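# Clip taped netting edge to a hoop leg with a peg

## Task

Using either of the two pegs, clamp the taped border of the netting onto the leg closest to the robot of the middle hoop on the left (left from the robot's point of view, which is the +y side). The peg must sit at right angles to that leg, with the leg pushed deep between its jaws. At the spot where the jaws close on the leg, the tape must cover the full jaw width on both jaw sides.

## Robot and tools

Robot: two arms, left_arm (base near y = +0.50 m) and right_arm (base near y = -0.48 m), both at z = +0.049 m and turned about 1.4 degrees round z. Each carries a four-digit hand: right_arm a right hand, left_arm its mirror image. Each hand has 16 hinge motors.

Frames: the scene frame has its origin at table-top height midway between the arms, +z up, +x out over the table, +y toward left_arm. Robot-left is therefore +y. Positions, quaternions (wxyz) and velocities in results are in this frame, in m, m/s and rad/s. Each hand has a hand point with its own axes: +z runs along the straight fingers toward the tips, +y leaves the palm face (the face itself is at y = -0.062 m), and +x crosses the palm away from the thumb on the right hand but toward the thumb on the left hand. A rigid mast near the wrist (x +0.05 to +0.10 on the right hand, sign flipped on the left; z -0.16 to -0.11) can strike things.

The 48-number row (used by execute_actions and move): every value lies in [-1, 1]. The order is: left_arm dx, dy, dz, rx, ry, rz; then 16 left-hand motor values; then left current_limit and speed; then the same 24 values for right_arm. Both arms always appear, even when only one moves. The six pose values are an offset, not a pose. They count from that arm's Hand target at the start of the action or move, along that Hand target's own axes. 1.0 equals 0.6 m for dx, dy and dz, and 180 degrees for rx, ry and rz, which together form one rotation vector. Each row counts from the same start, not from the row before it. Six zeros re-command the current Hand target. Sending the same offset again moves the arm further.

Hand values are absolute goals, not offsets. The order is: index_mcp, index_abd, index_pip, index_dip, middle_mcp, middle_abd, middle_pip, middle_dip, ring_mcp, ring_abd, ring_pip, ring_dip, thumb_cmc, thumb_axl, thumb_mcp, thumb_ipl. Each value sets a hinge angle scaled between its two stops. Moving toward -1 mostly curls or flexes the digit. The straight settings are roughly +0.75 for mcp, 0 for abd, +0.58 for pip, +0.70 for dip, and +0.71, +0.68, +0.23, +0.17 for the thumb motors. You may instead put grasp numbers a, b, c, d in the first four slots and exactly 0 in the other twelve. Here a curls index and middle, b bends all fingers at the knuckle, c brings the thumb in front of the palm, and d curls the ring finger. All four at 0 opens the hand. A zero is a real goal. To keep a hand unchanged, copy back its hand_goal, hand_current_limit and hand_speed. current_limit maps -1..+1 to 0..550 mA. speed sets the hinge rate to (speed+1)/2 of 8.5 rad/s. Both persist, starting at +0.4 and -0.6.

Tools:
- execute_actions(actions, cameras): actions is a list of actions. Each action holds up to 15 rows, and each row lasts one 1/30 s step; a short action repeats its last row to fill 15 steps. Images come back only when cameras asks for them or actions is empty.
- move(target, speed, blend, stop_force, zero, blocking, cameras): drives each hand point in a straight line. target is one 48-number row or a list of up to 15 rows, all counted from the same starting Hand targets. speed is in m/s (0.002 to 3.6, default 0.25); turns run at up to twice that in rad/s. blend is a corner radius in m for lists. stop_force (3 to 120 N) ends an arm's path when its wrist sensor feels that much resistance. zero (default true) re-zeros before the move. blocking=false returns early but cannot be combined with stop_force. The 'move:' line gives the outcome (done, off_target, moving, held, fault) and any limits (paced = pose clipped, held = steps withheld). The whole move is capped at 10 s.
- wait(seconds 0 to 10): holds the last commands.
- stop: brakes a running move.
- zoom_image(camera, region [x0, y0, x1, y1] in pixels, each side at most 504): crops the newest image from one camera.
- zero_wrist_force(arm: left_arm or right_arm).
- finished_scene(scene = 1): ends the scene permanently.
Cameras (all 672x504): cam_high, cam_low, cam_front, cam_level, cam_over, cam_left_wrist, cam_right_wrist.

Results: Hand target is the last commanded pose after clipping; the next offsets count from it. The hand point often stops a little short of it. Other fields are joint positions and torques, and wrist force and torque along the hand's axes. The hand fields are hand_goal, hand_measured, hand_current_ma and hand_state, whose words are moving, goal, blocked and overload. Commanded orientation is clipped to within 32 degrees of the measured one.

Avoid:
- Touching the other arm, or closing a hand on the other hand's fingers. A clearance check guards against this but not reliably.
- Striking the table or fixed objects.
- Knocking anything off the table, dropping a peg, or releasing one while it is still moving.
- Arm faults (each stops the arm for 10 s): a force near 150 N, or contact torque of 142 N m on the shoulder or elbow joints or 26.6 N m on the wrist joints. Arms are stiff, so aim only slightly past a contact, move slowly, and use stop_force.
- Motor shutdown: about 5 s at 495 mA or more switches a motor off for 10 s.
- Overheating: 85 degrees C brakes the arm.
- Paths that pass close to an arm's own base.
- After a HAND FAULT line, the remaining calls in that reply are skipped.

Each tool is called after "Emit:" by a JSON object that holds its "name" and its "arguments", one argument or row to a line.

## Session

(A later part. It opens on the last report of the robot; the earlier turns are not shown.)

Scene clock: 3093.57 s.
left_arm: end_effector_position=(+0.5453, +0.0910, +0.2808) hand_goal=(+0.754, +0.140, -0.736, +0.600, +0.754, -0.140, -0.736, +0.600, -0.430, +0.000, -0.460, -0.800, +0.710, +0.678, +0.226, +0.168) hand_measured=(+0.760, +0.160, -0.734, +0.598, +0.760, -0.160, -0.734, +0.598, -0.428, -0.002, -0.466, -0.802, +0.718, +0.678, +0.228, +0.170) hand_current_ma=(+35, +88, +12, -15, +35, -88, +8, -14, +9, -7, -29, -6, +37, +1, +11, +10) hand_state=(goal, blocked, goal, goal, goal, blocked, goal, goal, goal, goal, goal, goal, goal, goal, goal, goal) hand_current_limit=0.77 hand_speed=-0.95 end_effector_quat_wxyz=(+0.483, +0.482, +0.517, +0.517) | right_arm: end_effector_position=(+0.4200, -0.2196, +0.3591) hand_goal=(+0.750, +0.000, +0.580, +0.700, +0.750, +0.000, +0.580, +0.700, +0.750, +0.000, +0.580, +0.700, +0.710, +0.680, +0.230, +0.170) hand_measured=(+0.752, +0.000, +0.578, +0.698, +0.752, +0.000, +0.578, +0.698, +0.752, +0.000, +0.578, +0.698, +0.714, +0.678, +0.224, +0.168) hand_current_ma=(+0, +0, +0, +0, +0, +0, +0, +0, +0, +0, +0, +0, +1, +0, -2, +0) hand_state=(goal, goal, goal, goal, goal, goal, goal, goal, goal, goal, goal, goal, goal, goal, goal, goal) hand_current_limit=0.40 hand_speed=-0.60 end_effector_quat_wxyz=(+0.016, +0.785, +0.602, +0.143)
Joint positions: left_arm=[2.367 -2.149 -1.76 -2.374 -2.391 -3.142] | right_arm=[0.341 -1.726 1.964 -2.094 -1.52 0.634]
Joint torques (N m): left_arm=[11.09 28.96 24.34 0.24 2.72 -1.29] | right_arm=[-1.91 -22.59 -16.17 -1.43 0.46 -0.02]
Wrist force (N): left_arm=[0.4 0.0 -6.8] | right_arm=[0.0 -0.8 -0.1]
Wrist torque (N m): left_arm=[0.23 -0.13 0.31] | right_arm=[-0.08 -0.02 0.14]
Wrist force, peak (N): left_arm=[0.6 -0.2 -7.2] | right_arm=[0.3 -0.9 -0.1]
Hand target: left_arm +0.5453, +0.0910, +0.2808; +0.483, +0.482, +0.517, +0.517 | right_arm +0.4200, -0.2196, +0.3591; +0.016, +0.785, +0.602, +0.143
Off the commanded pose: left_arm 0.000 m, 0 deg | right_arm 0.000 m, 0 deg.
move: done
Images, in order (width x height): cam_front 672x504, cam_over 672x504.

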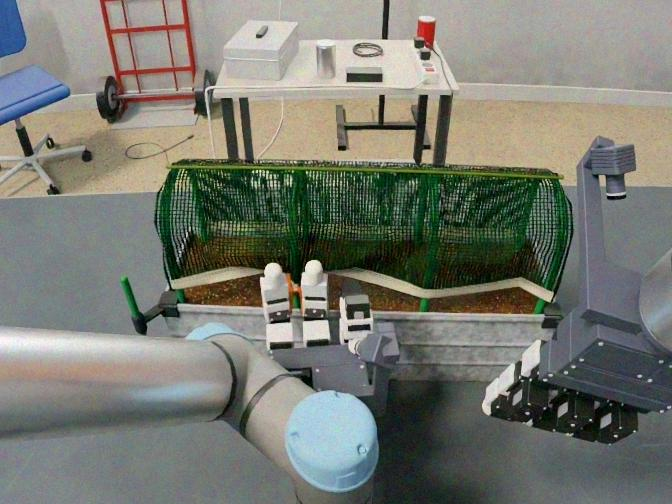

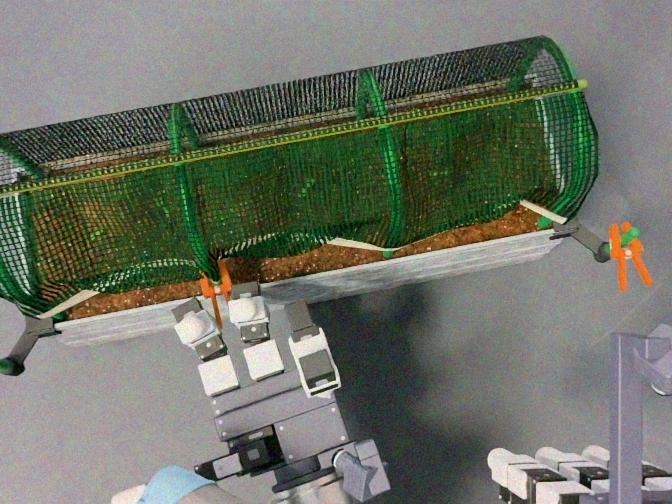

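Emit:
{"name": "move", "arguments": {
  "target": [
    [0,0,0,0,0,0,0.753,0.35,-0.737,0.6,0.753,-0.35,-0.737,0.6,-0.43,0,-0.46,-0.8,0.71,0.678,0.225,0.168,0.6,-0.95,0,0,0,0,0,0,0,0,0,0,0,0,0,0,0,0,0,0,0,0,0,0,0.4,-0.6]
  ],
  "speed": 0.02,
  "cameras": ["cam_over", "cam_front"]
}}

Emit:
{"name": "zoom_image", "arguments": {
  "camera": "cam_over",
  "region": [195, 255, 245, 305]
}}

Emit:
{"name": "zoom_image", "arguments": {
  "camera": "cam_front",
  "region": [270, 255, 320, 305]
}}

Scene clock: 3103.27 s.
left_arm: end_effector_position=(+0.5453, +0.0910, +0.2808) hand_goal=(+0.754, +0.350, -0.736, +0.600, +0.754, -0.350, -0.736, +0.600, -0.430, +0.000, -0.460, -0.800, +0.710, +0.678, +0.226, +0.168) hand_measured=(+0.760, +0.358, -0.734, +0.598, +0.760, -0.358, -0.734, +0.598, -0.428, -0.002, -0.466, -0.802, +0.718, +0.678, +0.228, +0.170) hand_current_ma=(+35, +32, +12, -15, +35, -31, +8, -14, +9, -7, -29, -6, +37, +1, +11, +10) hand_state=(goal, goal, goal, goal, goal, goal, goal, goal, goal, goal, goal, goal, goal, goal, goal, goal) hand_current_limit=0.60 hand_speed=-0.95 end_effector_quat_wxyz=(+0.483, +0.482, +0.517, +0.517) | right_arm: end_effector_position=(+0.4200, -0.2196, +0.3591) hand_goal=(+0.750, +0.000, +0.580, +0.700, +0.750, +0.000, +0.580, +0.700, +0.750, +0.000, +0.580, +0.700, +0.710, +0.680, +0.230, +0.170) hand_measured=(+0.752, +0.000, +0.578, +0.698, +0.752, +0.000, +0.578, +0.698, +0.752, +0.000, +0.578, +0.698, +0.714, +0.678, +0.224, +0.168) hand_current_ma=(+0, +0, +0, +0, +0, +0, +0, +0, +0, +0, +0, +0, +1, +0, -2, +0) hand_state=(goal, goal, goal, goal, goal, goal, goal, goal, goal, goal, goal, goal, goal, goal, goal, goal) hand_current_limit=0.40 hand_speed=-0.60 end_effector_quat_wxyz=(+0.016, +0.785, +0.602, +0.143)
Joint positions: left_arm=[2.367 -2.149 -1.76 -2.374 -2.391 -3.142] | right_arm=[0.341 -1.726 1.964 -2.094 -1.52 0.634]
Joint torques (N m): left_arm=[9.04 29.18 22.94 1.33 2.71 -1.31] | right_arm=[-2.39 -23.47 -16.84 -1.49 0.35 0.11]
Wrist force (N): left_arm=[0.0 -0.5 -7.6] | right_arm=[0.0 -0.6 -0.1]
Wrist torque (N m): left_arm=[0.23 -0.12 0.29] | right_arm=[-0.06 -0.01 0.15]
Wrist force, peak (N): left_arm=[0.3 0.1 -8.4] | right_arm=[0.2 -0.9 0.0]
Hand target: left_arm +0.5453, +0.0910, +0.2808; +0.483, +0.482, +0.517, +0.517 | right_arm +0.4200, -0.2196, +0.3591; +0.016, +0.785, +0.602, +0.143
Off the commanded pose: left_arm 0.000 m, 0 deg | right_arm 0.000 m, 0 deg.
move: done
Images, in order (width x height): cam_front 672x504, cam_over 672x504.

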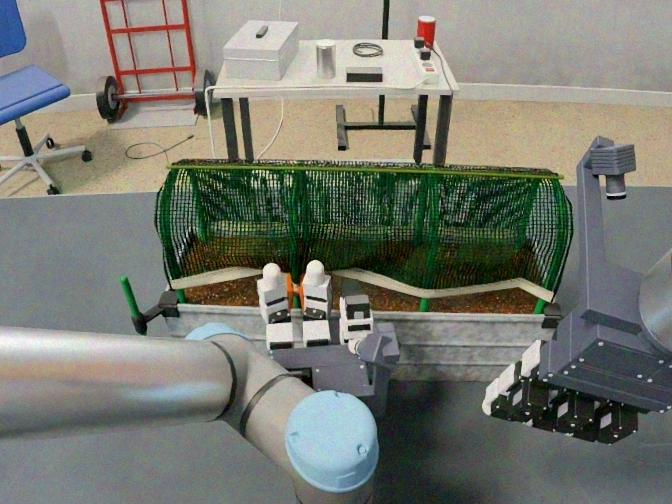

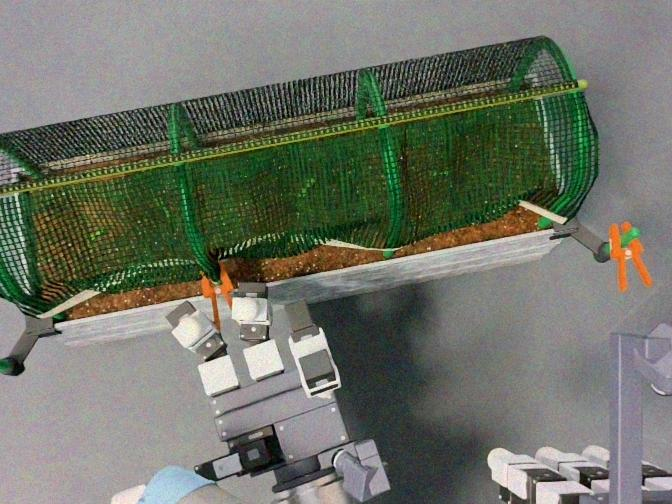

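Scaled by 10.080 from the camera's 672x504 image, which has a finer 960x720 frame.

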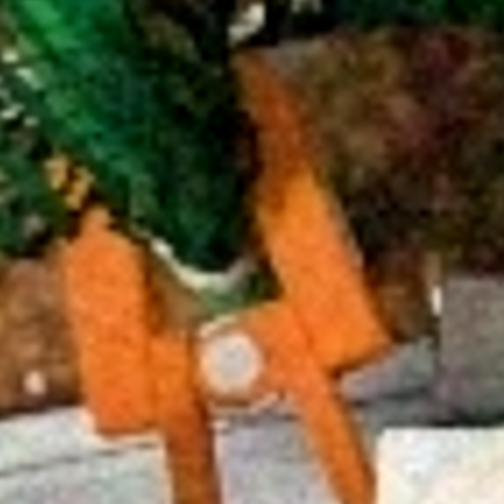

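Scaled by 10.080 from the camera's 672x504 image, which has a finer 960x720 frame.

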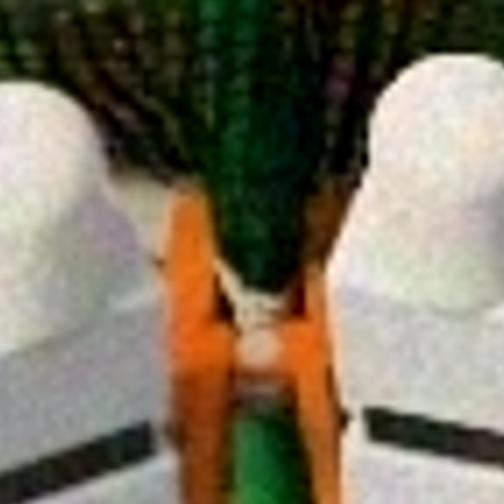

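Emit:
{"name": "move", "arguments": {
  "target": [
    [0,0,0,0,0,0,0.753,0.64,-0.737,0.6,0.753,-0.64,-0.737,0.6,-0.43,0,-0.46,-0.8,0.71,0.678,0.225,0.168,0.5,-0.93,0,0,0,0,0,0,0,0,0,0,0,0,0,0,0,0,0,0,0,0,0,0,0.4,-0.6]
  ],
  "speed": 0.02,
  "cameras": ["cam_over", "cam_front"]
}}

Emit:
{"name": "zoom_image", "arguments": {
  "camera": "cam_over",
  "region": [195, 255, 245, 335]
}}

Emit:
{"name": "zoom_image", "arguments": {
  "camera": "cam_front",
  "region": [260, 250, 330, 320]
}}

Scene clock: 3112.50 s.
left_arm: end_effector_position=(+0.5453, +0.0910, +0.2808) hand_goal=(+0.754, +0.640, -0.736, +0.600, +0.754, -0.640, -0.736, +0.600, -0.430, +0.000, -0.460, -0.800, +0.710, +0.678, +0.226, +0.168) hand_measured=(+0.760, +0.636, -0.734, +0.598, +0.760, -0.638, -0.734, +0.598, -0.428, -0.002, -0.466, -0.802, +0.718, +0.678, +0.228, +0.170) hand_current_ma=(+35, -13, +12, -15, +35, +5, +8, -14, +9, -7, -29, -6, +37, +1, +11, +10) hand_state=(goal, goal, goal, goal, goal, goal, goal, goal, goal, goal, goal, goal, goal, goal, goal, goal) hand_current_limit=0.50 hand_speed=-0.93 end_effector_quat_wxyz=(+0.483, +0.482, +0.517, +0.517) | right_arm: end_effector_position=(+0.4200, -0.2196, +0.3591) hand_goal=(+0.750, +0.000, +0.580, +0.700, +0.750, +0.000, +0.580, +0.700, +0.750, +0.000, +0.580, +0.700, +0.710, +0.680, +0.230, +0.170) hand_measured=(+0.752, +0.000, +0.578, +0.698, +0.752, +0.000, +0.578, +0.698, +0.752, +0.000, +0.578, +0.698, +0.714, +0.678, +0.224, +0.168) hand_current_ma=(+0, +0, +0, +0, +0, +0, +0, +0, +0, +0, +0, +0, +1, +0, -2, +0) hand_state=(goal, goal, goal, goal, goal, goal, goal, goal, goal, goal, goal, goal, goal, goal, goal, goal) hand_current_limit=0.40 hand_speed=-0.60 end_effector_quat_wxyz=(+0.016, +0.785, +0.602, +0.143)
Joint positions: left_arm=[2.367 -2.149 -1.76 -2.374 -2.391 -3.142] | right_arm=[0.341 -1.726 1.964 -2.094 -1.52 0.634]
Joint torques (N m): left_arm=[6.5 29.39 21.55 2.31 2.22 -1.25] | right_arm=[-1.69 -21.72 -16.18 -1.61 0.37 0.01]
Wrist force (N): left_arm=[-0.1 -0.1 -0.2] | right_arm=[0.1 -0.6 0.0]
Wrist torque (N m): left_arm=[-0.31 -0.16 0.27] | right_arm=[-0.07 -0.03 0.16]
Wrist force, peak (N): left_arm=[0.2 -0.4 -8.3] | right_arm=[0.2 -0.9 -0.2]
Hand target: left_arm +0.5453, +0.0910, +0.2808; +0.483, +0.482, +0.517, +0.517 | right_arm +0.4200, -0.2196, +0.3591; +0.016, +0.785, +0.602, +0.143
Off the commanded pose: left_arm 0.000 m, 0 deg | right_arm 0.000 m, 0 deg.
move: done
Images, in order (width x height): cam_front 672x504, cam_over 672x504.

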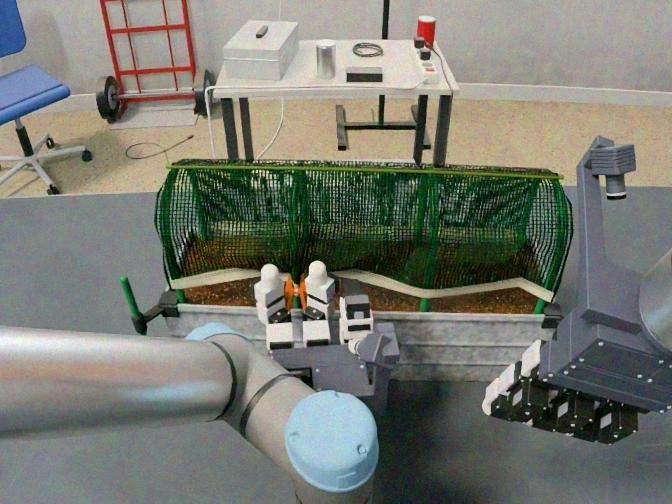

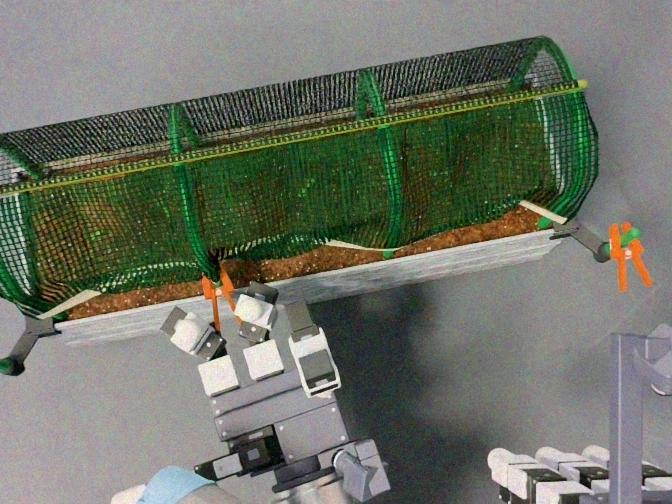

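Scaled by 6.300 from the camera's 672x504 image, which has a finer 960x720 frame.

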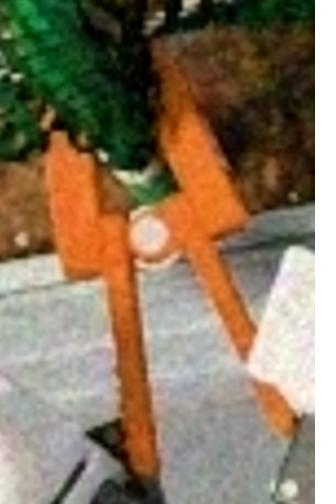

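Scaled by 7.200 from the camera's 672x504 image, which has a finer 960x720 frame.

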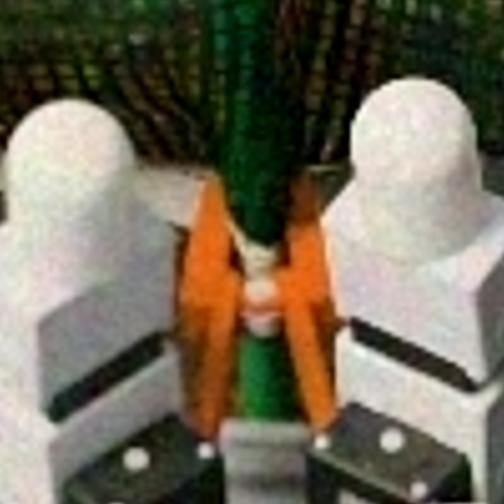

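Emit:
{"name": "move", "arguments": {
  "target": [
    [0,0,-0.08,0,0,0,0.753,0.64,-0.737,0.6,0.753,-0.64,-0.737,0.6,-0.43,0,-0.46,-0.8,0.71,0.678,0.225,0.168,0.5,-0.93,0,0,0,0,0,0,0,0,0,0,0,0,0,0,0,0,0,0,0,0,0,0,0.4,-0.6],
    [0,0.03,-0.22,0,0,0,0.753,0.64,-0.737,0.6,0.753,-0.64,-0.737,0.6,-0.43,0,-0.46,-0.8,0.71,0.678,0.225,0.168,0.5,-0.93,0,0,0,0,0,0,0,0,0,0,0,0,0,0,0,0,0,0,0,0,0,0,0.4,-0.6],
    [0.28,0.05,-0.25,0,0,0,0.753,0.64,-0.737,0.6,0.753,-0.64,-0.737,0.6,-0.43,0,-0.46,-0.8,0.71,0.678,0.225,0.168,0.5,-0.93,0,0,0,0,0,0,0,0,0,0,0,0,0,0,0,0,0,0,0,0,0,0,0.4,-0.6]
  ],
  "speed": [0.04, 0.12, 0.15],
  "blend": [0.01, 0.03, 0],
  "cameras": ["cam_over", "cam_front", "cam_level"]
}}

Emit:
{"name": "zoom_image", "arguments": {
  "camera": "cam_level",
  "region": [200, 240, 320, 340]
}}

Emit:
{"name": "zoom_image", "arguments": {
  "camera": "cam_over",
  "region": [190, 250, 260, 340]
}}

Emit:
{"name": "zoom_image", "arguments": {
  "camera": "cam_front",
  "region": [260, 250, 330, 320]
}}

Scene clock: 3140.40 s.
left_arm: end_effector_position=(+0.3840, +0.2481, +0.3105) hand_goal=(+0.754, +0.640, -0.736, +0.600, +0.754, -0.640, -0.736, +0.600, -0.430, +0.000, -0.460, -0.800, +0.710, +0.678, +0.226, +0.168) hand_measured=(+0.760, +0.638, -0.734, +0.598, +0.760, -0.640, -0.734, +0.598, -0.428, -0.002, -0.466, -0.802, +0.718, +0.678, +0.228, +0.170) hand_current_ma=(+35, -13, +12, -15, +35, +4, +8, -14, +9, -7, -29, -6, +37, +1, +11, +10) hand_state=(goal, goal, goal, goal, goal, goal, goal, goal, goal, goal, goal, goal, goal, goal, goal, goal) hand_current_limit=0.50 hand_speed=-0.93 end_effector_quat_wxyz=(+0.483, +0.482, +0.517, +0.517) | right_arm: end_effector_position=(+0.4200, -0.2196, +0.3591) hand_goal=(+0.750, +0.000, +0.580, +0.700, +0.750, +0.000, +0.580, +0.700, +0.750, +0.000, +0.580, +0.700, +0.710, +0.680, +0.230, +0.170) hand_measured=(+0.752, +0.000, +0.578, +0.698, +0.752, +0.000, +0.578, +0.698, +0.752, +0.000, +0.578, +0.698, +0.714, +0.678, +0.224, +0.168) hand_current_ma=(+0, +0, +0, +0, +0, +0, +0, +0, +0, +0, +0, +0, +1, +0, -2, +0) hand_state=(goal, goal, goal, goal, goal, goal, goal, goal, goal, goal, goal, goal, goal, goal, goal, goal) hand_current_limit=0.40 hand_speed=-0.60 end_effector_quat_wxyz=(+0.016, +0.785, +0.602, +0.143)
Joint positions: left_arm=[2.384 -1.679 -2.37 -2.234 -2.374 -3.142] | right_arm=[0.341 -1.726 1.964 -2.094 -1.52 0.634]
Joint torques (N m): left_arm=[9.58 24.61 6.89 2.7 2.44 1.47] | right_arm=[-1.51 -21.56 -16.82 -1.53 0.22 0.15]
Wrist force (N): left_arm=[0.7 0.1 0.2] | right_arm=[0.3 -0.8 -0.1]
Wrist torque (N m): left_arm=[-0.31 -0.13 0.14] | right_arm=[-0.09 -0.05 0.17]
Wrist force, peak (N): left_arm=[1.7 -0.2 0.1] | right_arm=[0.2 -0.9 -0.1]
Hand target: left_arm +0.3840, +0.2482, +0.3106; +0.483, +0.482, +0.517, +0.517 | right_arm +0.4200, -0.2196, +0.3591; +0.016, +0.785, +0.602, +0.143
Off the commanded pose: left_arm 0.000 m, 0 deg | right_arm 0.000 m, 0 deg.
move: done
Images, in order (width x height): cam_front 672x504, cam_level 672x504, cam_over 672x504.

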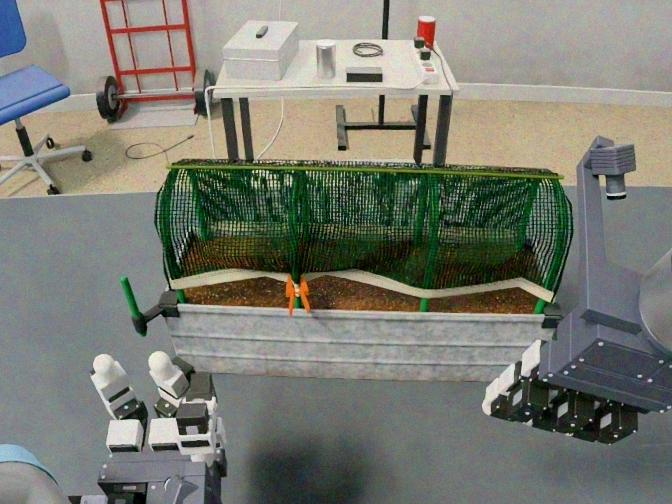

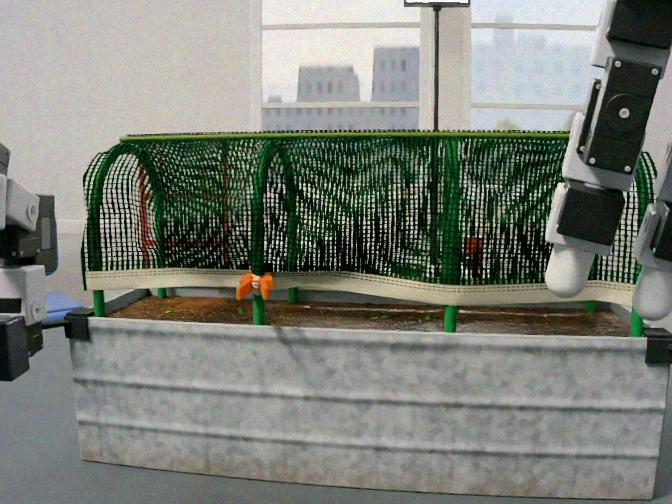

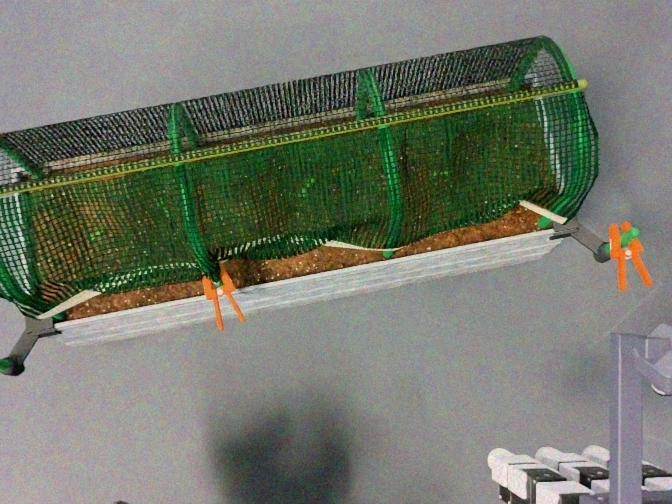

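Scaled by 4.200 from the camera's 672x504 image, which has a finer 960x720 frame.

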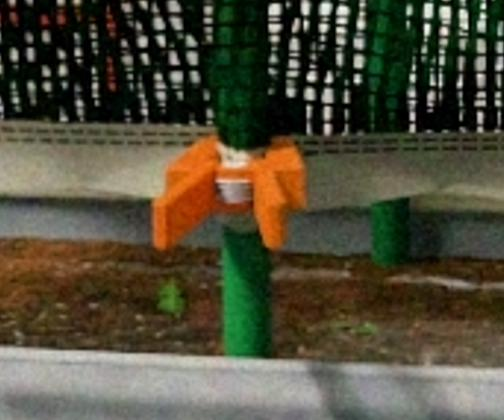

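Scaled by 5.600 from the camera's 672x504 image, which has a finer 960x720 frame.

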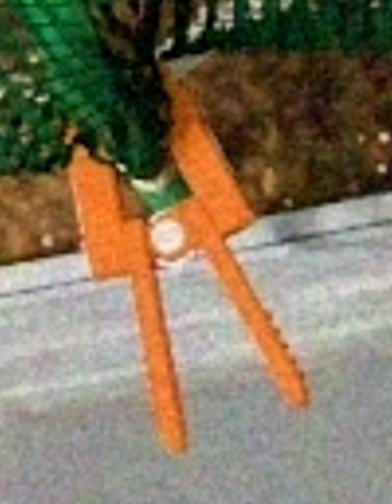

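Scaled by 7.200 from the camera's 672x504 image, which has a finer 960x720 frame.

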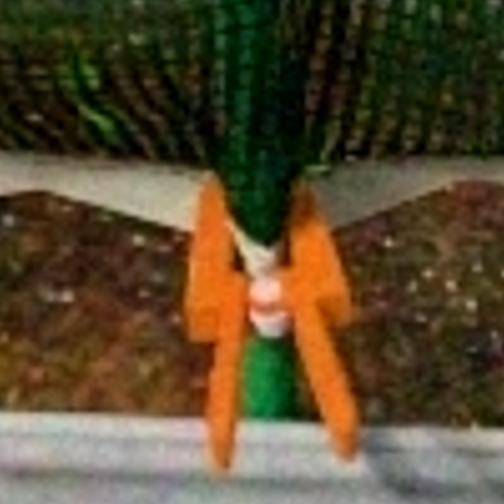

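Emit:
{"name": "zoom_image", "arguments": {
  "camera": "cam_level",
  "region": [230, 262, 280, 312]
}}

Emit:
{"name": "zoom_image", "arguments": {
  "camera": "cam_over",
  "region": [198, 255, 238, 300]
}}

Emit:
{"name": "zoom_image", "arguments": {
  "camera": "cam_front",
  "region": [280, 265, 315, 300]
}}

Scaled by 10.080 from the camera's 672x504 image, which has a finer 960x720 frame.

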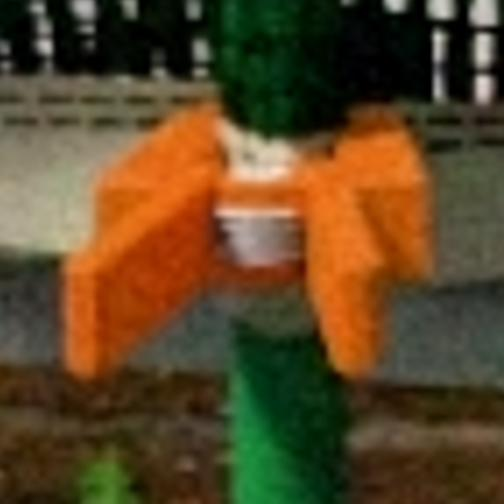

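Scaled by 11.200 from the camera's 672x504 image, which has a finer 960x720 frame.

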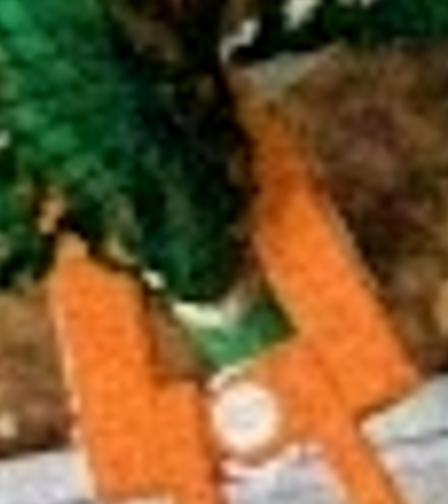

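Scaled by 14.400 from the camera's 672x504 image, which has a finer 960x720 frame.

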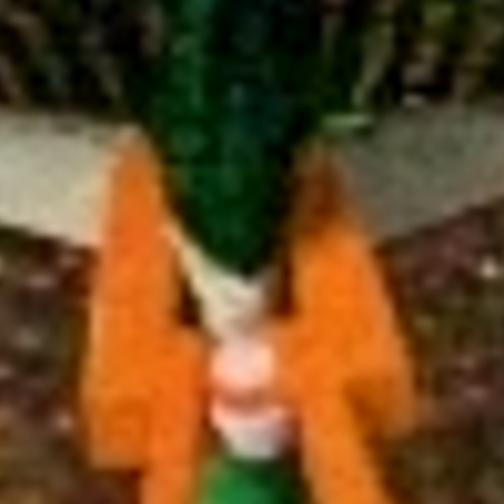

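Emit:
{"name": "zoom_image", "arguments": {
  "camera": "cam_level",
  "region": [246, 266, 276, 296]
}}

Emit:
{"name": "zoom_image", "arguments": {
  "camera": "cam_front",
  "region": [288, 268, 308, 288]
}}

Emit:
{"name": "zoom_image", "arguments": {
  "camera": "cam_over",
  "region": [208, 272, 228, 292]
}}

Scaled by 16.800 from the camera's 672x504 image, which has a finer 960x720 frame.

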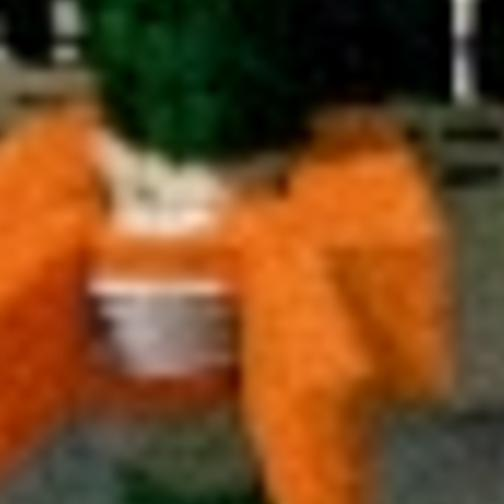

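Scaled by 25.200 from the camera's 672x504 image, which has a finer 960x720 frame.

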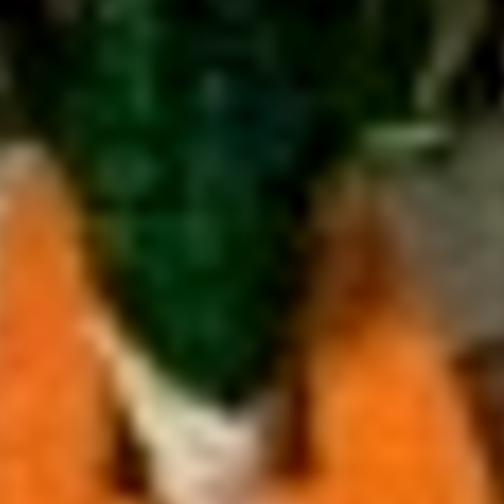

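Scaled by 25.200 from the camera's 672x504 image, which has a finer 960x720 frame.

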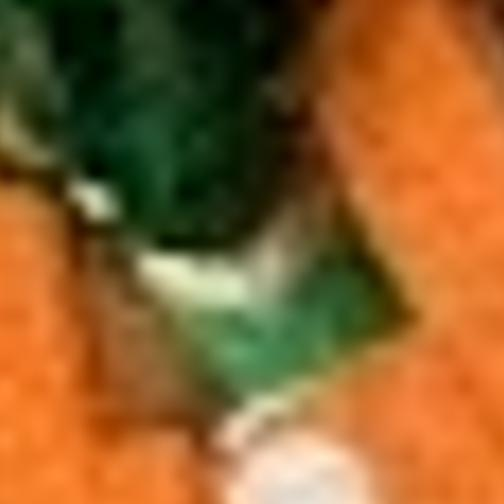

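Emit:
{"name": "execute_actions", "arguments": {
  "actions": [],
  "cameras": ["cam_low", "cam_high", "cam_left_wrist", "cam_right_wrist"]
}}

Emit:
{"name": "zoom_image", "arguments": {
  "camera": "cam_low",
  "region": [370, 120, 450, 180]
}}

Emit:
{"name": "zoom_image", "arguments": {
  "camera": "cam_left_wrist",
  "region": [420, 0, 672, 189]
}}

Scene clock: 3322.77 s.
left_arm: end_effector_position=(+0.3839, +0.2482, +0.3105) hand_goal=(+0.754, +0.640, -0.736, +0.600, +0.754, -0.640, -0.736, +0.600, -0.430, +0.000, -0.460, -0.800, +0.710, +0.678, +0.226, +0.168) hand_measured=(+0.760, +0.638, -0.734, +0.598, +0.760, -0.640, -0.734, +0.598, -0.428, -0.002, -0.466, -0.802, +0.718, +0.678, +0.228, +0.170) hand_current_ma=(+35, -13, +12, -15, +35, +4, +8, -14, +9, -7, -29, -6, +37, +1, +11, +10) hand_state=(goal, goal, goal, goal, goal, goal, goal, goal, goal, goal, goal, goal, goal, goal, goal, goal) hand_current_limit=0.50 hand_speed=-0.93 end_effector_quat_wxyz=(+0.483, +0.482, +0.517, +0.517) | right_arm: end_effector_position=(+0.4200, -0.2196, +0.3591) hand_goal=(+0.750, +0.000, +0.580, +0.700, +0.750, +0.000, +0.580, +0.700, +0.750, +0.000, +0.580, +0.700, +0.710, +0.680, +0.230, +0.170) hand_measured=(+0.752, +0.000, +0.578, +0.698, +0.752, +0.000, +0.578, +0.698, +0.752, +0.000, +0.578, +0.698, +0.714, +0.678, +0.224, +0.168) hand_current_ma=(+0, +0, +0, +0, +0, +0, +0, +0, +0, +0, +0, +0, +1, +0, -2, +0) hand_state=(goal, goal, goal, goal, goal, goal, goal, goal, goal, goal, goal, goal, goal, goal, goal, goal) hand_current_limit=0.40 hand_speed=-0.60 end_effector_quat_wxyz=(+0.016, +0.785, +0.602, +0.143)
Joint positions: left_arm=[2.384 -1.678 -2.371 -2.234 -2.374 -3.142] | right_arm=[0.341 -1.726 1.964 -2.094 -1.52 0.634]
Joint velocities: within noise
Joint torques (N m): left_arm=[8.81 24.44 6.91 2.74 2.57 1.4] | right_arm=[-1.48 -22.67 -17.53 -1.67 0.17 0.11]
Motor temperatures (°C): left_arm=[34 34 33 33 37 46] | right_arm=[32 30 39 35 35 41]
Wrist force (N): left_arm=[0.9 0.4 0.6] | right_arm=[0.2 -0.8 -0.1]
Wrist torque (N m): left_arm=[-0.31 -0.15 0.16] | right_arm=[-0.09 -0.04 0.17]
Wrist force, peak (N): left_arm=[0.9 0.4 0.6] | right_arm=[0.2 -0.9 -0.3]
Hand target: left_arm +0.3840, +0.2482, +0.3106; +0.483, +0.482, +0.517, +0.517 | right_arm +0.4200, -0.2196, +0.3591; +0.016, +0.785, +0.602, +0.143
Off the commanded pose: left_arm 0.000 m, 0 deg | right_arm 0.000 m, 0 deg.
camera_calibration:
cam_left_wrist: T_world_to_cam=[[0.0916916, -0.763923, -0.63876, 0.32404], [-0.784088, 0.340033, -0.519214, 0.330241], [0.613839, 0.548452, -0.567804, -0.0754968], [0, 0, 0, 1]] pos_world=[0.275569, 0.176655, 0.335583]
cam_right_wrist: T_world_to_cam=[[0.417703, -0.906131, -0.0667224, -0.316259], [-0.763922, -0.390005, 0.514121, 0.00123903], [-0.491882, -0.163779, -0.855119, 0.606588], [0, 0, 0, 1]] pos_world=[0.431419, -0.186742, 0.496967]
Images, in order (width x height): cam_high 672x504, cam_low 672x504, cam_left_wrist 672x504, cam_right_wrist 672x504.

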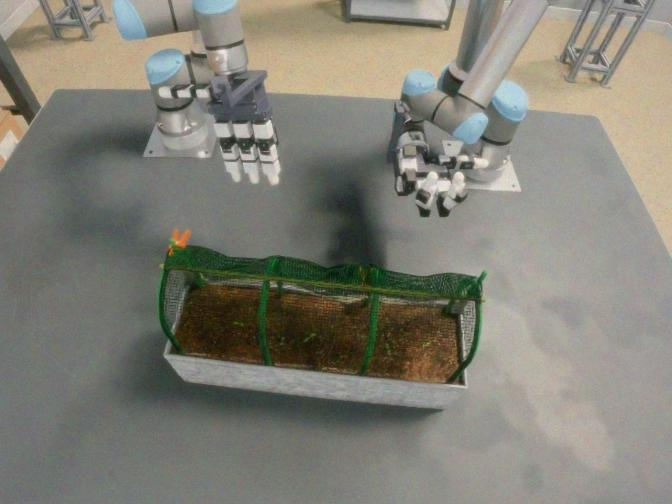

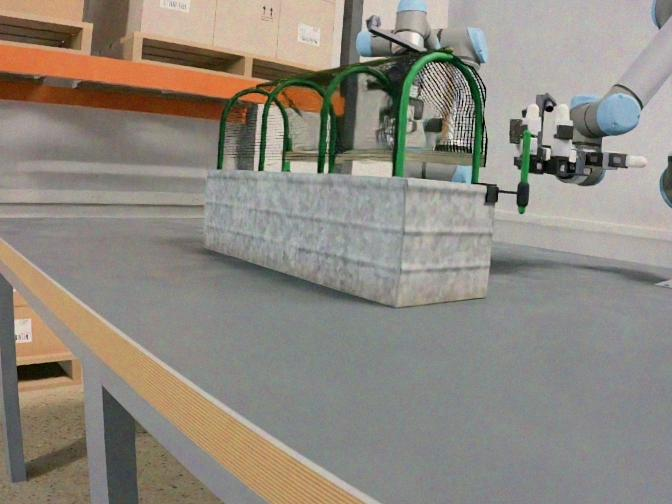

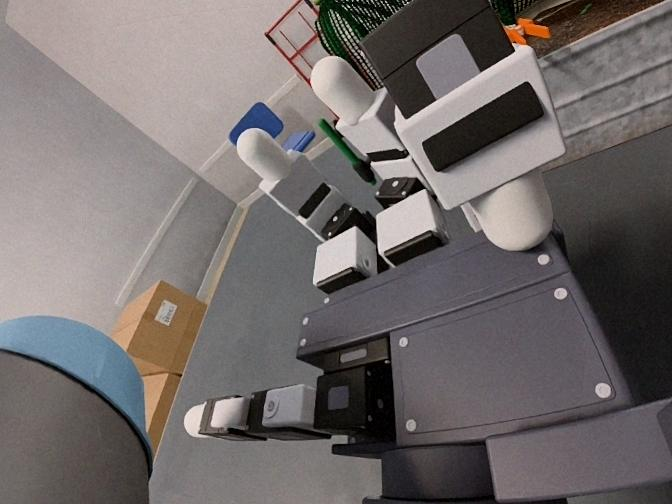

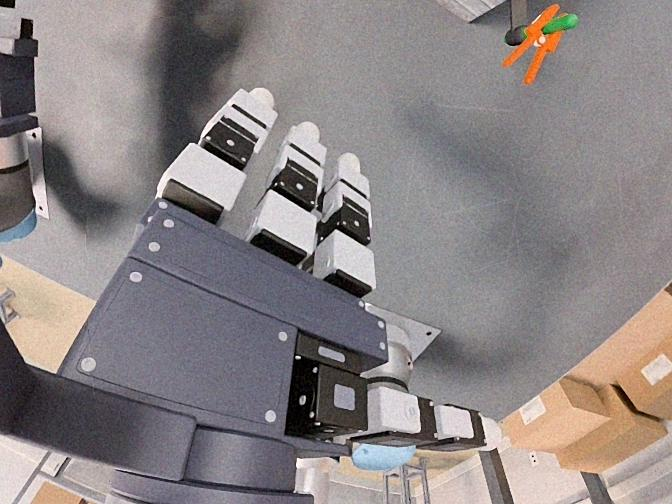

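Scaled by 6.300 from the camera's 672x504 image, which has a finer 960x720 frame.

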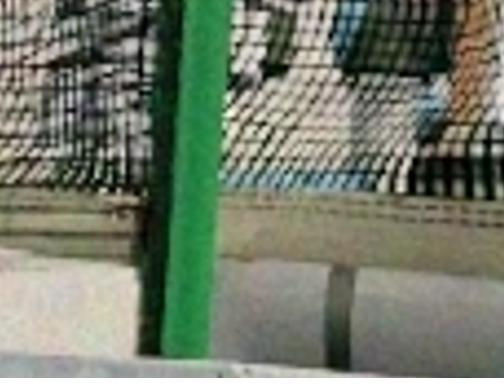

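Scaled by 2.000 from the camera's 672x504 image, which has a finer 960x720 frame.

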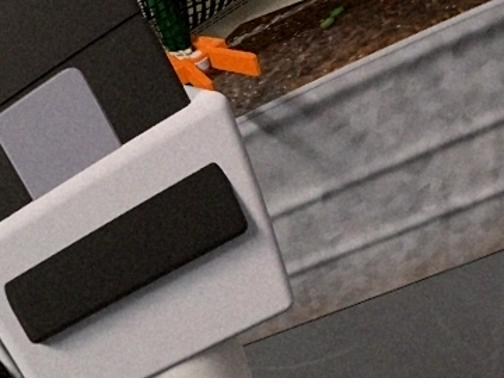

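Emit:
{"name": "zoom_image", "arguments": {
  "camera": "cam_left_wrist",
  "region": [500, 0, 560, 50]
}}

Scaled by 8.400 from the camera's 672x504 image, which has a finer 960x720 frame.

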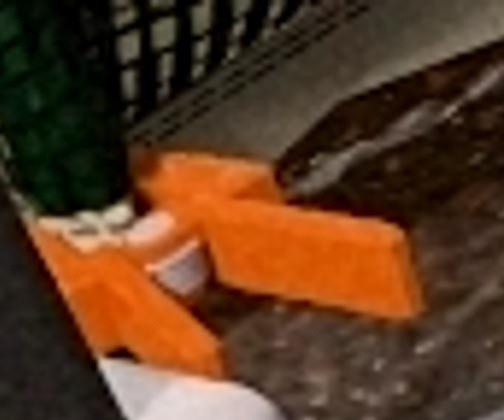

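Emit:
{"name": "move", "arguments": {
  "target": [
    [-0.0355,-0.0343,0.1913,0,0,0,0.753,0.64,-0.737,0.6,0.753,-0.64,-0.737,0.6,0.75,0,-0.95,-0.9,0.71,0.678,0.225,0.168,0.5,-0.6,0,0,0,0,0,0,0,0,0,0,0,0,0,0,0,0,0,0,0,0,0,0,0.4,-0.6]
  ],
  "speed": 0.1,
  "cameras": ["cam_left_wrist", "cam_level"]
}}

Emit:
{"name": "zoom_image", "arguments": {
  "camera": "cam_left_wrist",
  "region": [490, 0, 590, 75]
}}

Emit:
{"name": "zoom_image", "arguments": {
  "camera": "cam_left_wrist",
  "region": [520, 0, 560, 40]
}}

Emit:
{"name": "zoom_image", "arguments": {
  "camera": "cam_level",
  "region": [232, 262, 282, 302]
}}

Scene clock: 3458.50 s.
left_arm: end_effector_position=(+0.4997, +0.2349, +0.2901) hand_goal=(+0.754, +0.640, -0.736, +0.600, +0.754, -0.640, -0.736, +0.600, +0.750, +0.000, -0.950, -0.900, +0.710, +0.678, +0.226, +0.168) hand_measured=(+0.760, +0.638, -0.734, +0.598, +0.782, -0.594, -0.738, +0.598, +0.712, -0.014, -0.818, -0.880, +0.718, +0.678, +0.228, +0.170) hand_current_ma=(+35, -13, +12, -15, +147, +201, -15, -13, -203, -64, +413, +106, +37, +1, +11, +10) hand_state=(goal, goal, goal, goal, blocked, blocked, goal, goal, blocked, goal, blocked, blocked, goal, goal, goal, goal) hand_current_limit=0.50 hand_speed=-0.60 end_effector_quat_wxyz=(+0.483, +0.482, +0.517, +0.517) | right_arm: end_effector_position=(+0.4200, -0.2196, +0.3591) hand_goal=(+0.750, +0.000, +0.580, +0.700, +0.750, +0.000, +0.580, +0.700, +0.750, +0.000, +0.580, +0.700, +0.710, +0.680, +0.230, +0.170) hand_measured=(+0.752, +0.000, +0.578, +0.698, +0.752, +0.000, +0.578, +0.698, +0.752, +0.000, +0.578, +0.698, +0.714, +0.678, +0.224, +0.168) hand_current_ma=(+0, +0, +0, +0, +0, +0, +0, +0, +0, +0, +0, +0, +1, +0, -2, +0) hand_state=(goal, goal, goal, goal, goal, goal, goal, goal, goal, goal, goal, goal, goal, goal, goal, goal) hand_current_limit=0.40 hand_speed=-0.60 end_effector_quat_wxyz=(+0.016, +0.785, +0.602, +0.143)
Joint positions: left_arm=[2.565 -1.874 -2.189 -2.219 -2.193 -3.142] | right_arm=[0.341 -1.726 1.964 -2.094 -1.52 0.634]
Joint torques (N m): left_arm=[8.62 16.77 21.24 -0.11 2.74 1.09] | right_arm=[-0.41 -22.36 -16.8 -1.71 0.11 -0.03]
Wrist force (N): left_arm=[0.7 -0.1 0.3] | right_arm=[0.2 -0.7 0.0]
Wrist torque (N m): left_arm=[-0.31 -0.11 0.18] | right_arm=[-0.09 -0.04 0.16]
Wrist force, peak (N): left_arm=[1.1 0.1 0.3] | right_arm=[0.0 -1.0 -0.1]
Hand target: left_arm +0.4999, +0.2349, +0.2901; +0.483, +0.482, +0.517, +0.517 | right_arm +0.4200, -0.2196, +0.3591; +0.016, +0.785, +0.602, +0.143
Off the commanded pose: left_arm 0.000 m, 0 deg | right_arm 0.000 m, 0 deg.
move: done
camera_calibration:
cam_left_wrist: T_world_to_cam=[[0.091694, -0.763931, -0.63875, 0.290229], [-0.784039, 0.340069, -0.519265, 0.414961], [0.613901, 0.548419, -0.567769, -0.150898], [0, 0, 0, 1]] pos_world=[0.391369, 0.163355, 0.315183]
Images, in order (width x height): cam_level 672x504, cam_left_wrist 672x504.

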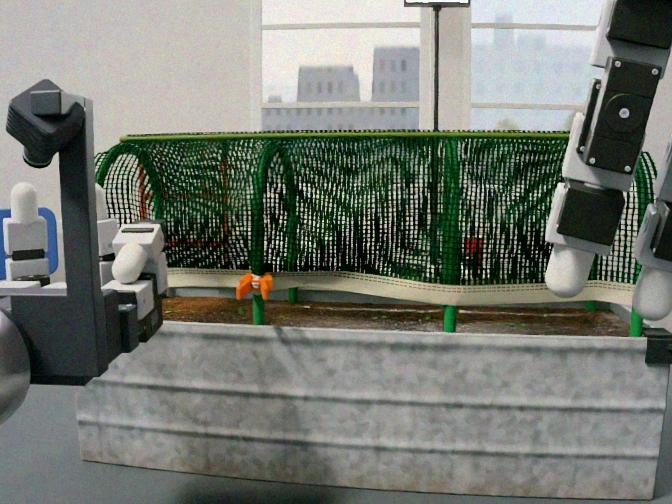

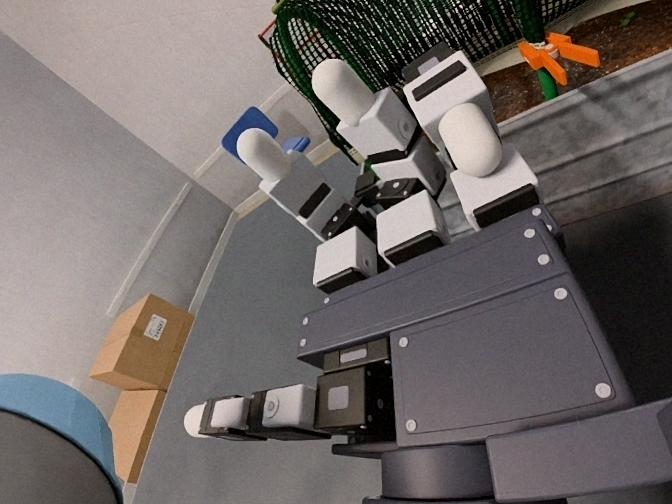

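Scaled by 5.040 from the camera's 672x504 image, which has a finer 960x720 frame.

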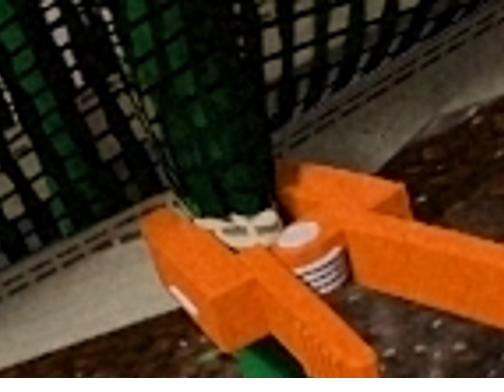

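Scaled by 12.600 from the camera's 672x504 image, which has a finer 960x720 frame.

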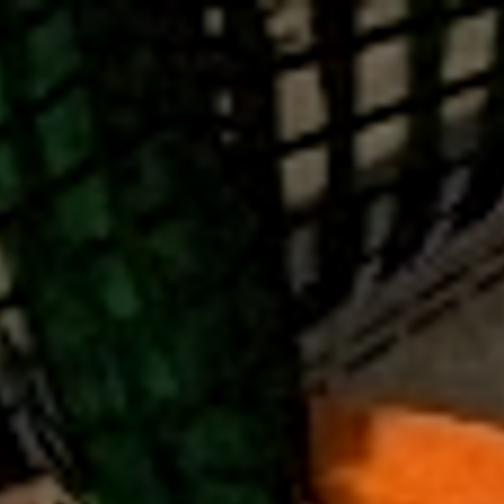

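Scaled by 10.080 from the camera's 672x504 image, which has a finer 960x720 frame.

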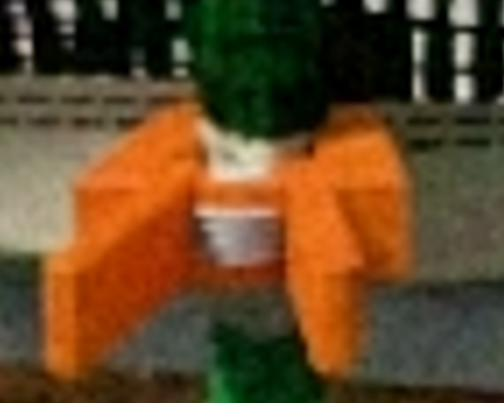

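Emit:
{"name": "move", "arguments": {
  "target": [
    [0,0,0,0,0,0,0.753,0.64,-0.737,0.6,0.753,-0.64,-0.737,0.6,0.6,0,-0.7,-0.9,0.71,0.678,0.225,0.168,0.5,-0.6,0,0,0,0,0,0,0,0,0,0,0,0,0,0,0,0,0,0,0,0,0,0,0.4,-0.6]
  ],
  "speed": 0.1,
  "cameras": ["cam_left_wrist"]
}}

Emit:
{"name": "zoom_image", "arguments": {
  "camera": "cam_left_wrist",
  "region": [512, 28, 572, 88]
}}

Emit:
{"name": "zoom_image", "arguments": {
  "camera": "cam_left_wrist",
  "region": [515, 25, 550, 60]
}}

Scene clock: 3465.93 s.
left_arm: end_effector_position=(+0.4999, +0.2349, +0.2901) hand_goal=(+0.754, +0.640, -0.736, +0.600, +0.754, -0.640, -0.736, +0.600, +0.600, +0.000, -0.700, -0.900, +0.710, +0.678, +0.226, +0.168) hand_measured=(+0.760, +0.638, -0.734, +0.598, +0.760, -0.590, -0.742, +0.598, +0.624, -0.014, -0.726, -0.898, +0.718, +0.678, +0.228, +0.170) hand_current_ma=(+35, -13, +12, -15, +33, +221, -35, -13, +131, -64, -132, +10, +37, +1, +11, +10) hand_state=(goal, goal, goal, goal, goal, blocked, goal, goal, blocked, goal, blocked, goal, goal, goal, goal, goal) hand_current_limit=0.50 hand_speed=-0.60 end_effector_quat_wxyz=(+0.483, +0.482, +0.517, +0.517) | right_arm: end_effector_position=(+0.4200, -0.2196, +0.3591) hand_goal=(+0.750, +0.000, +0.580, +0.700, +0.750, +0.000, +0.580, +0.700, +0.750, +0.000, +0.580, +0.700, +0.710, +0.680, +0.230, +0.170) hand_measured=(+0.752, +0.000, +0.578, +0.698, +0.752, +0.000, +0.578, +0.698, +0.752, +0.000, +0.578, +0.698, +0.714, +0.678, +0.224, +0.168) hand_current_ma=(+0, +0, +0, +0, +0, +0, +0, +0, +0, +0, +0, +0, +1, +0, -2, +0) hand_state=(goal, goal, goal, goal, goal, goal, goal, goal, goal, goal, goal, goal, goal, goal, goal, goal) hand_current_limit=0.40 hand_speed=-0.60 end_effector_quat_wxyz=(+0.016, +0.785, +0.602, +0.143)
Joint positions: left_arm=[2.565 -1.875 -2.189 -2.219 -2.193 -3.142] | right_arm=[0.341 -1.726 1.964 -2.094 -1.52 0.634]
Joint torques (N m): left_arm=[9.04 16.72 21.04 0.14 2.64 1.03] | right_arm=[-1.23 -21.68 -18.2 -1.67 0.16 0.01]
Wrist force (N): left_arm=[0.9 -0.3 0.1] | right_arm=[0.1 -0.8 -0.2]
Wrist torque (N m): left_arm=[-0.32 -0.14 0.21] | right_arm=[-0.08 -0.02 0.15]
Wrist force, peak (N): left_arm=[1.2 0.0 0.1] | right_arm=[0.2 -0.9 -0.3]
Hand target: left_arm +0.4999, +0.2349, +0.2901; +0.483, +0.482, +0.517, +0.517 | right_arm +0.4200, -0.2196, +0.3591; +0.016, +0.785, +0.602, +0.143
Off the commanded pose: left_arm 0.000 m, 0 deg | right_arm 0.000 m, 0 deg.
move: done
camera_calibration:
cam_left_wrist: T_world_to_cam=[[0.0916989, -0.763926, -0.638756, 0.290069], [-0.784087, 0.340026, -0.51922, 0.415111], [0.613839, 0.548452, -0.567804, -0.150993], [0, 0, 0, 1]] pos_world=[0.391569, 0.163255, 0.315083]
Images, in order (width x height): cam_left_wrist 672x504.

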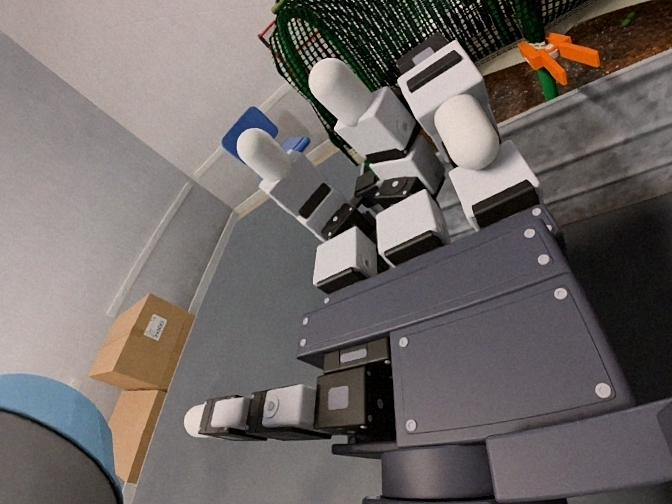

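Scaled by 8.400 from the camera's 672x504 image, which has a finer 960x720 frame.

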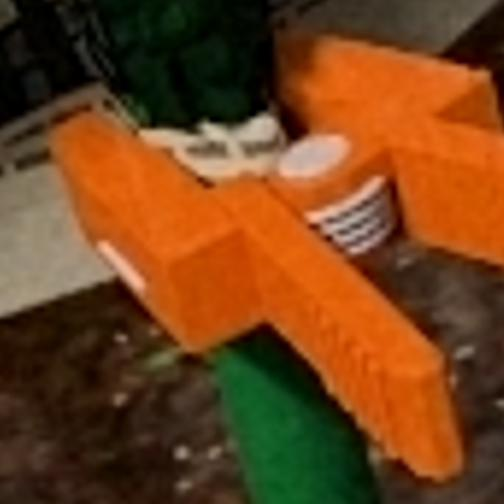

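Scaled by 14.400 from the camera's 672x504 image, which has a finer 960x720 frame.

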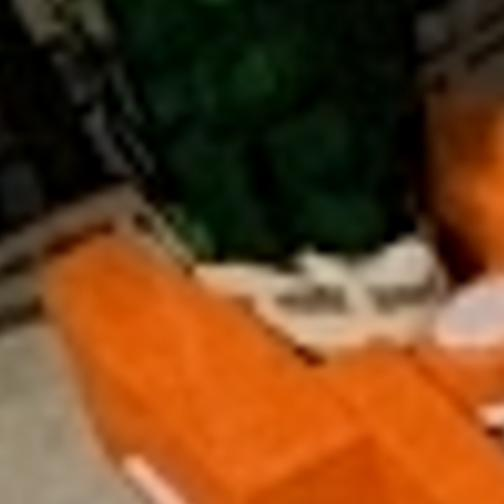

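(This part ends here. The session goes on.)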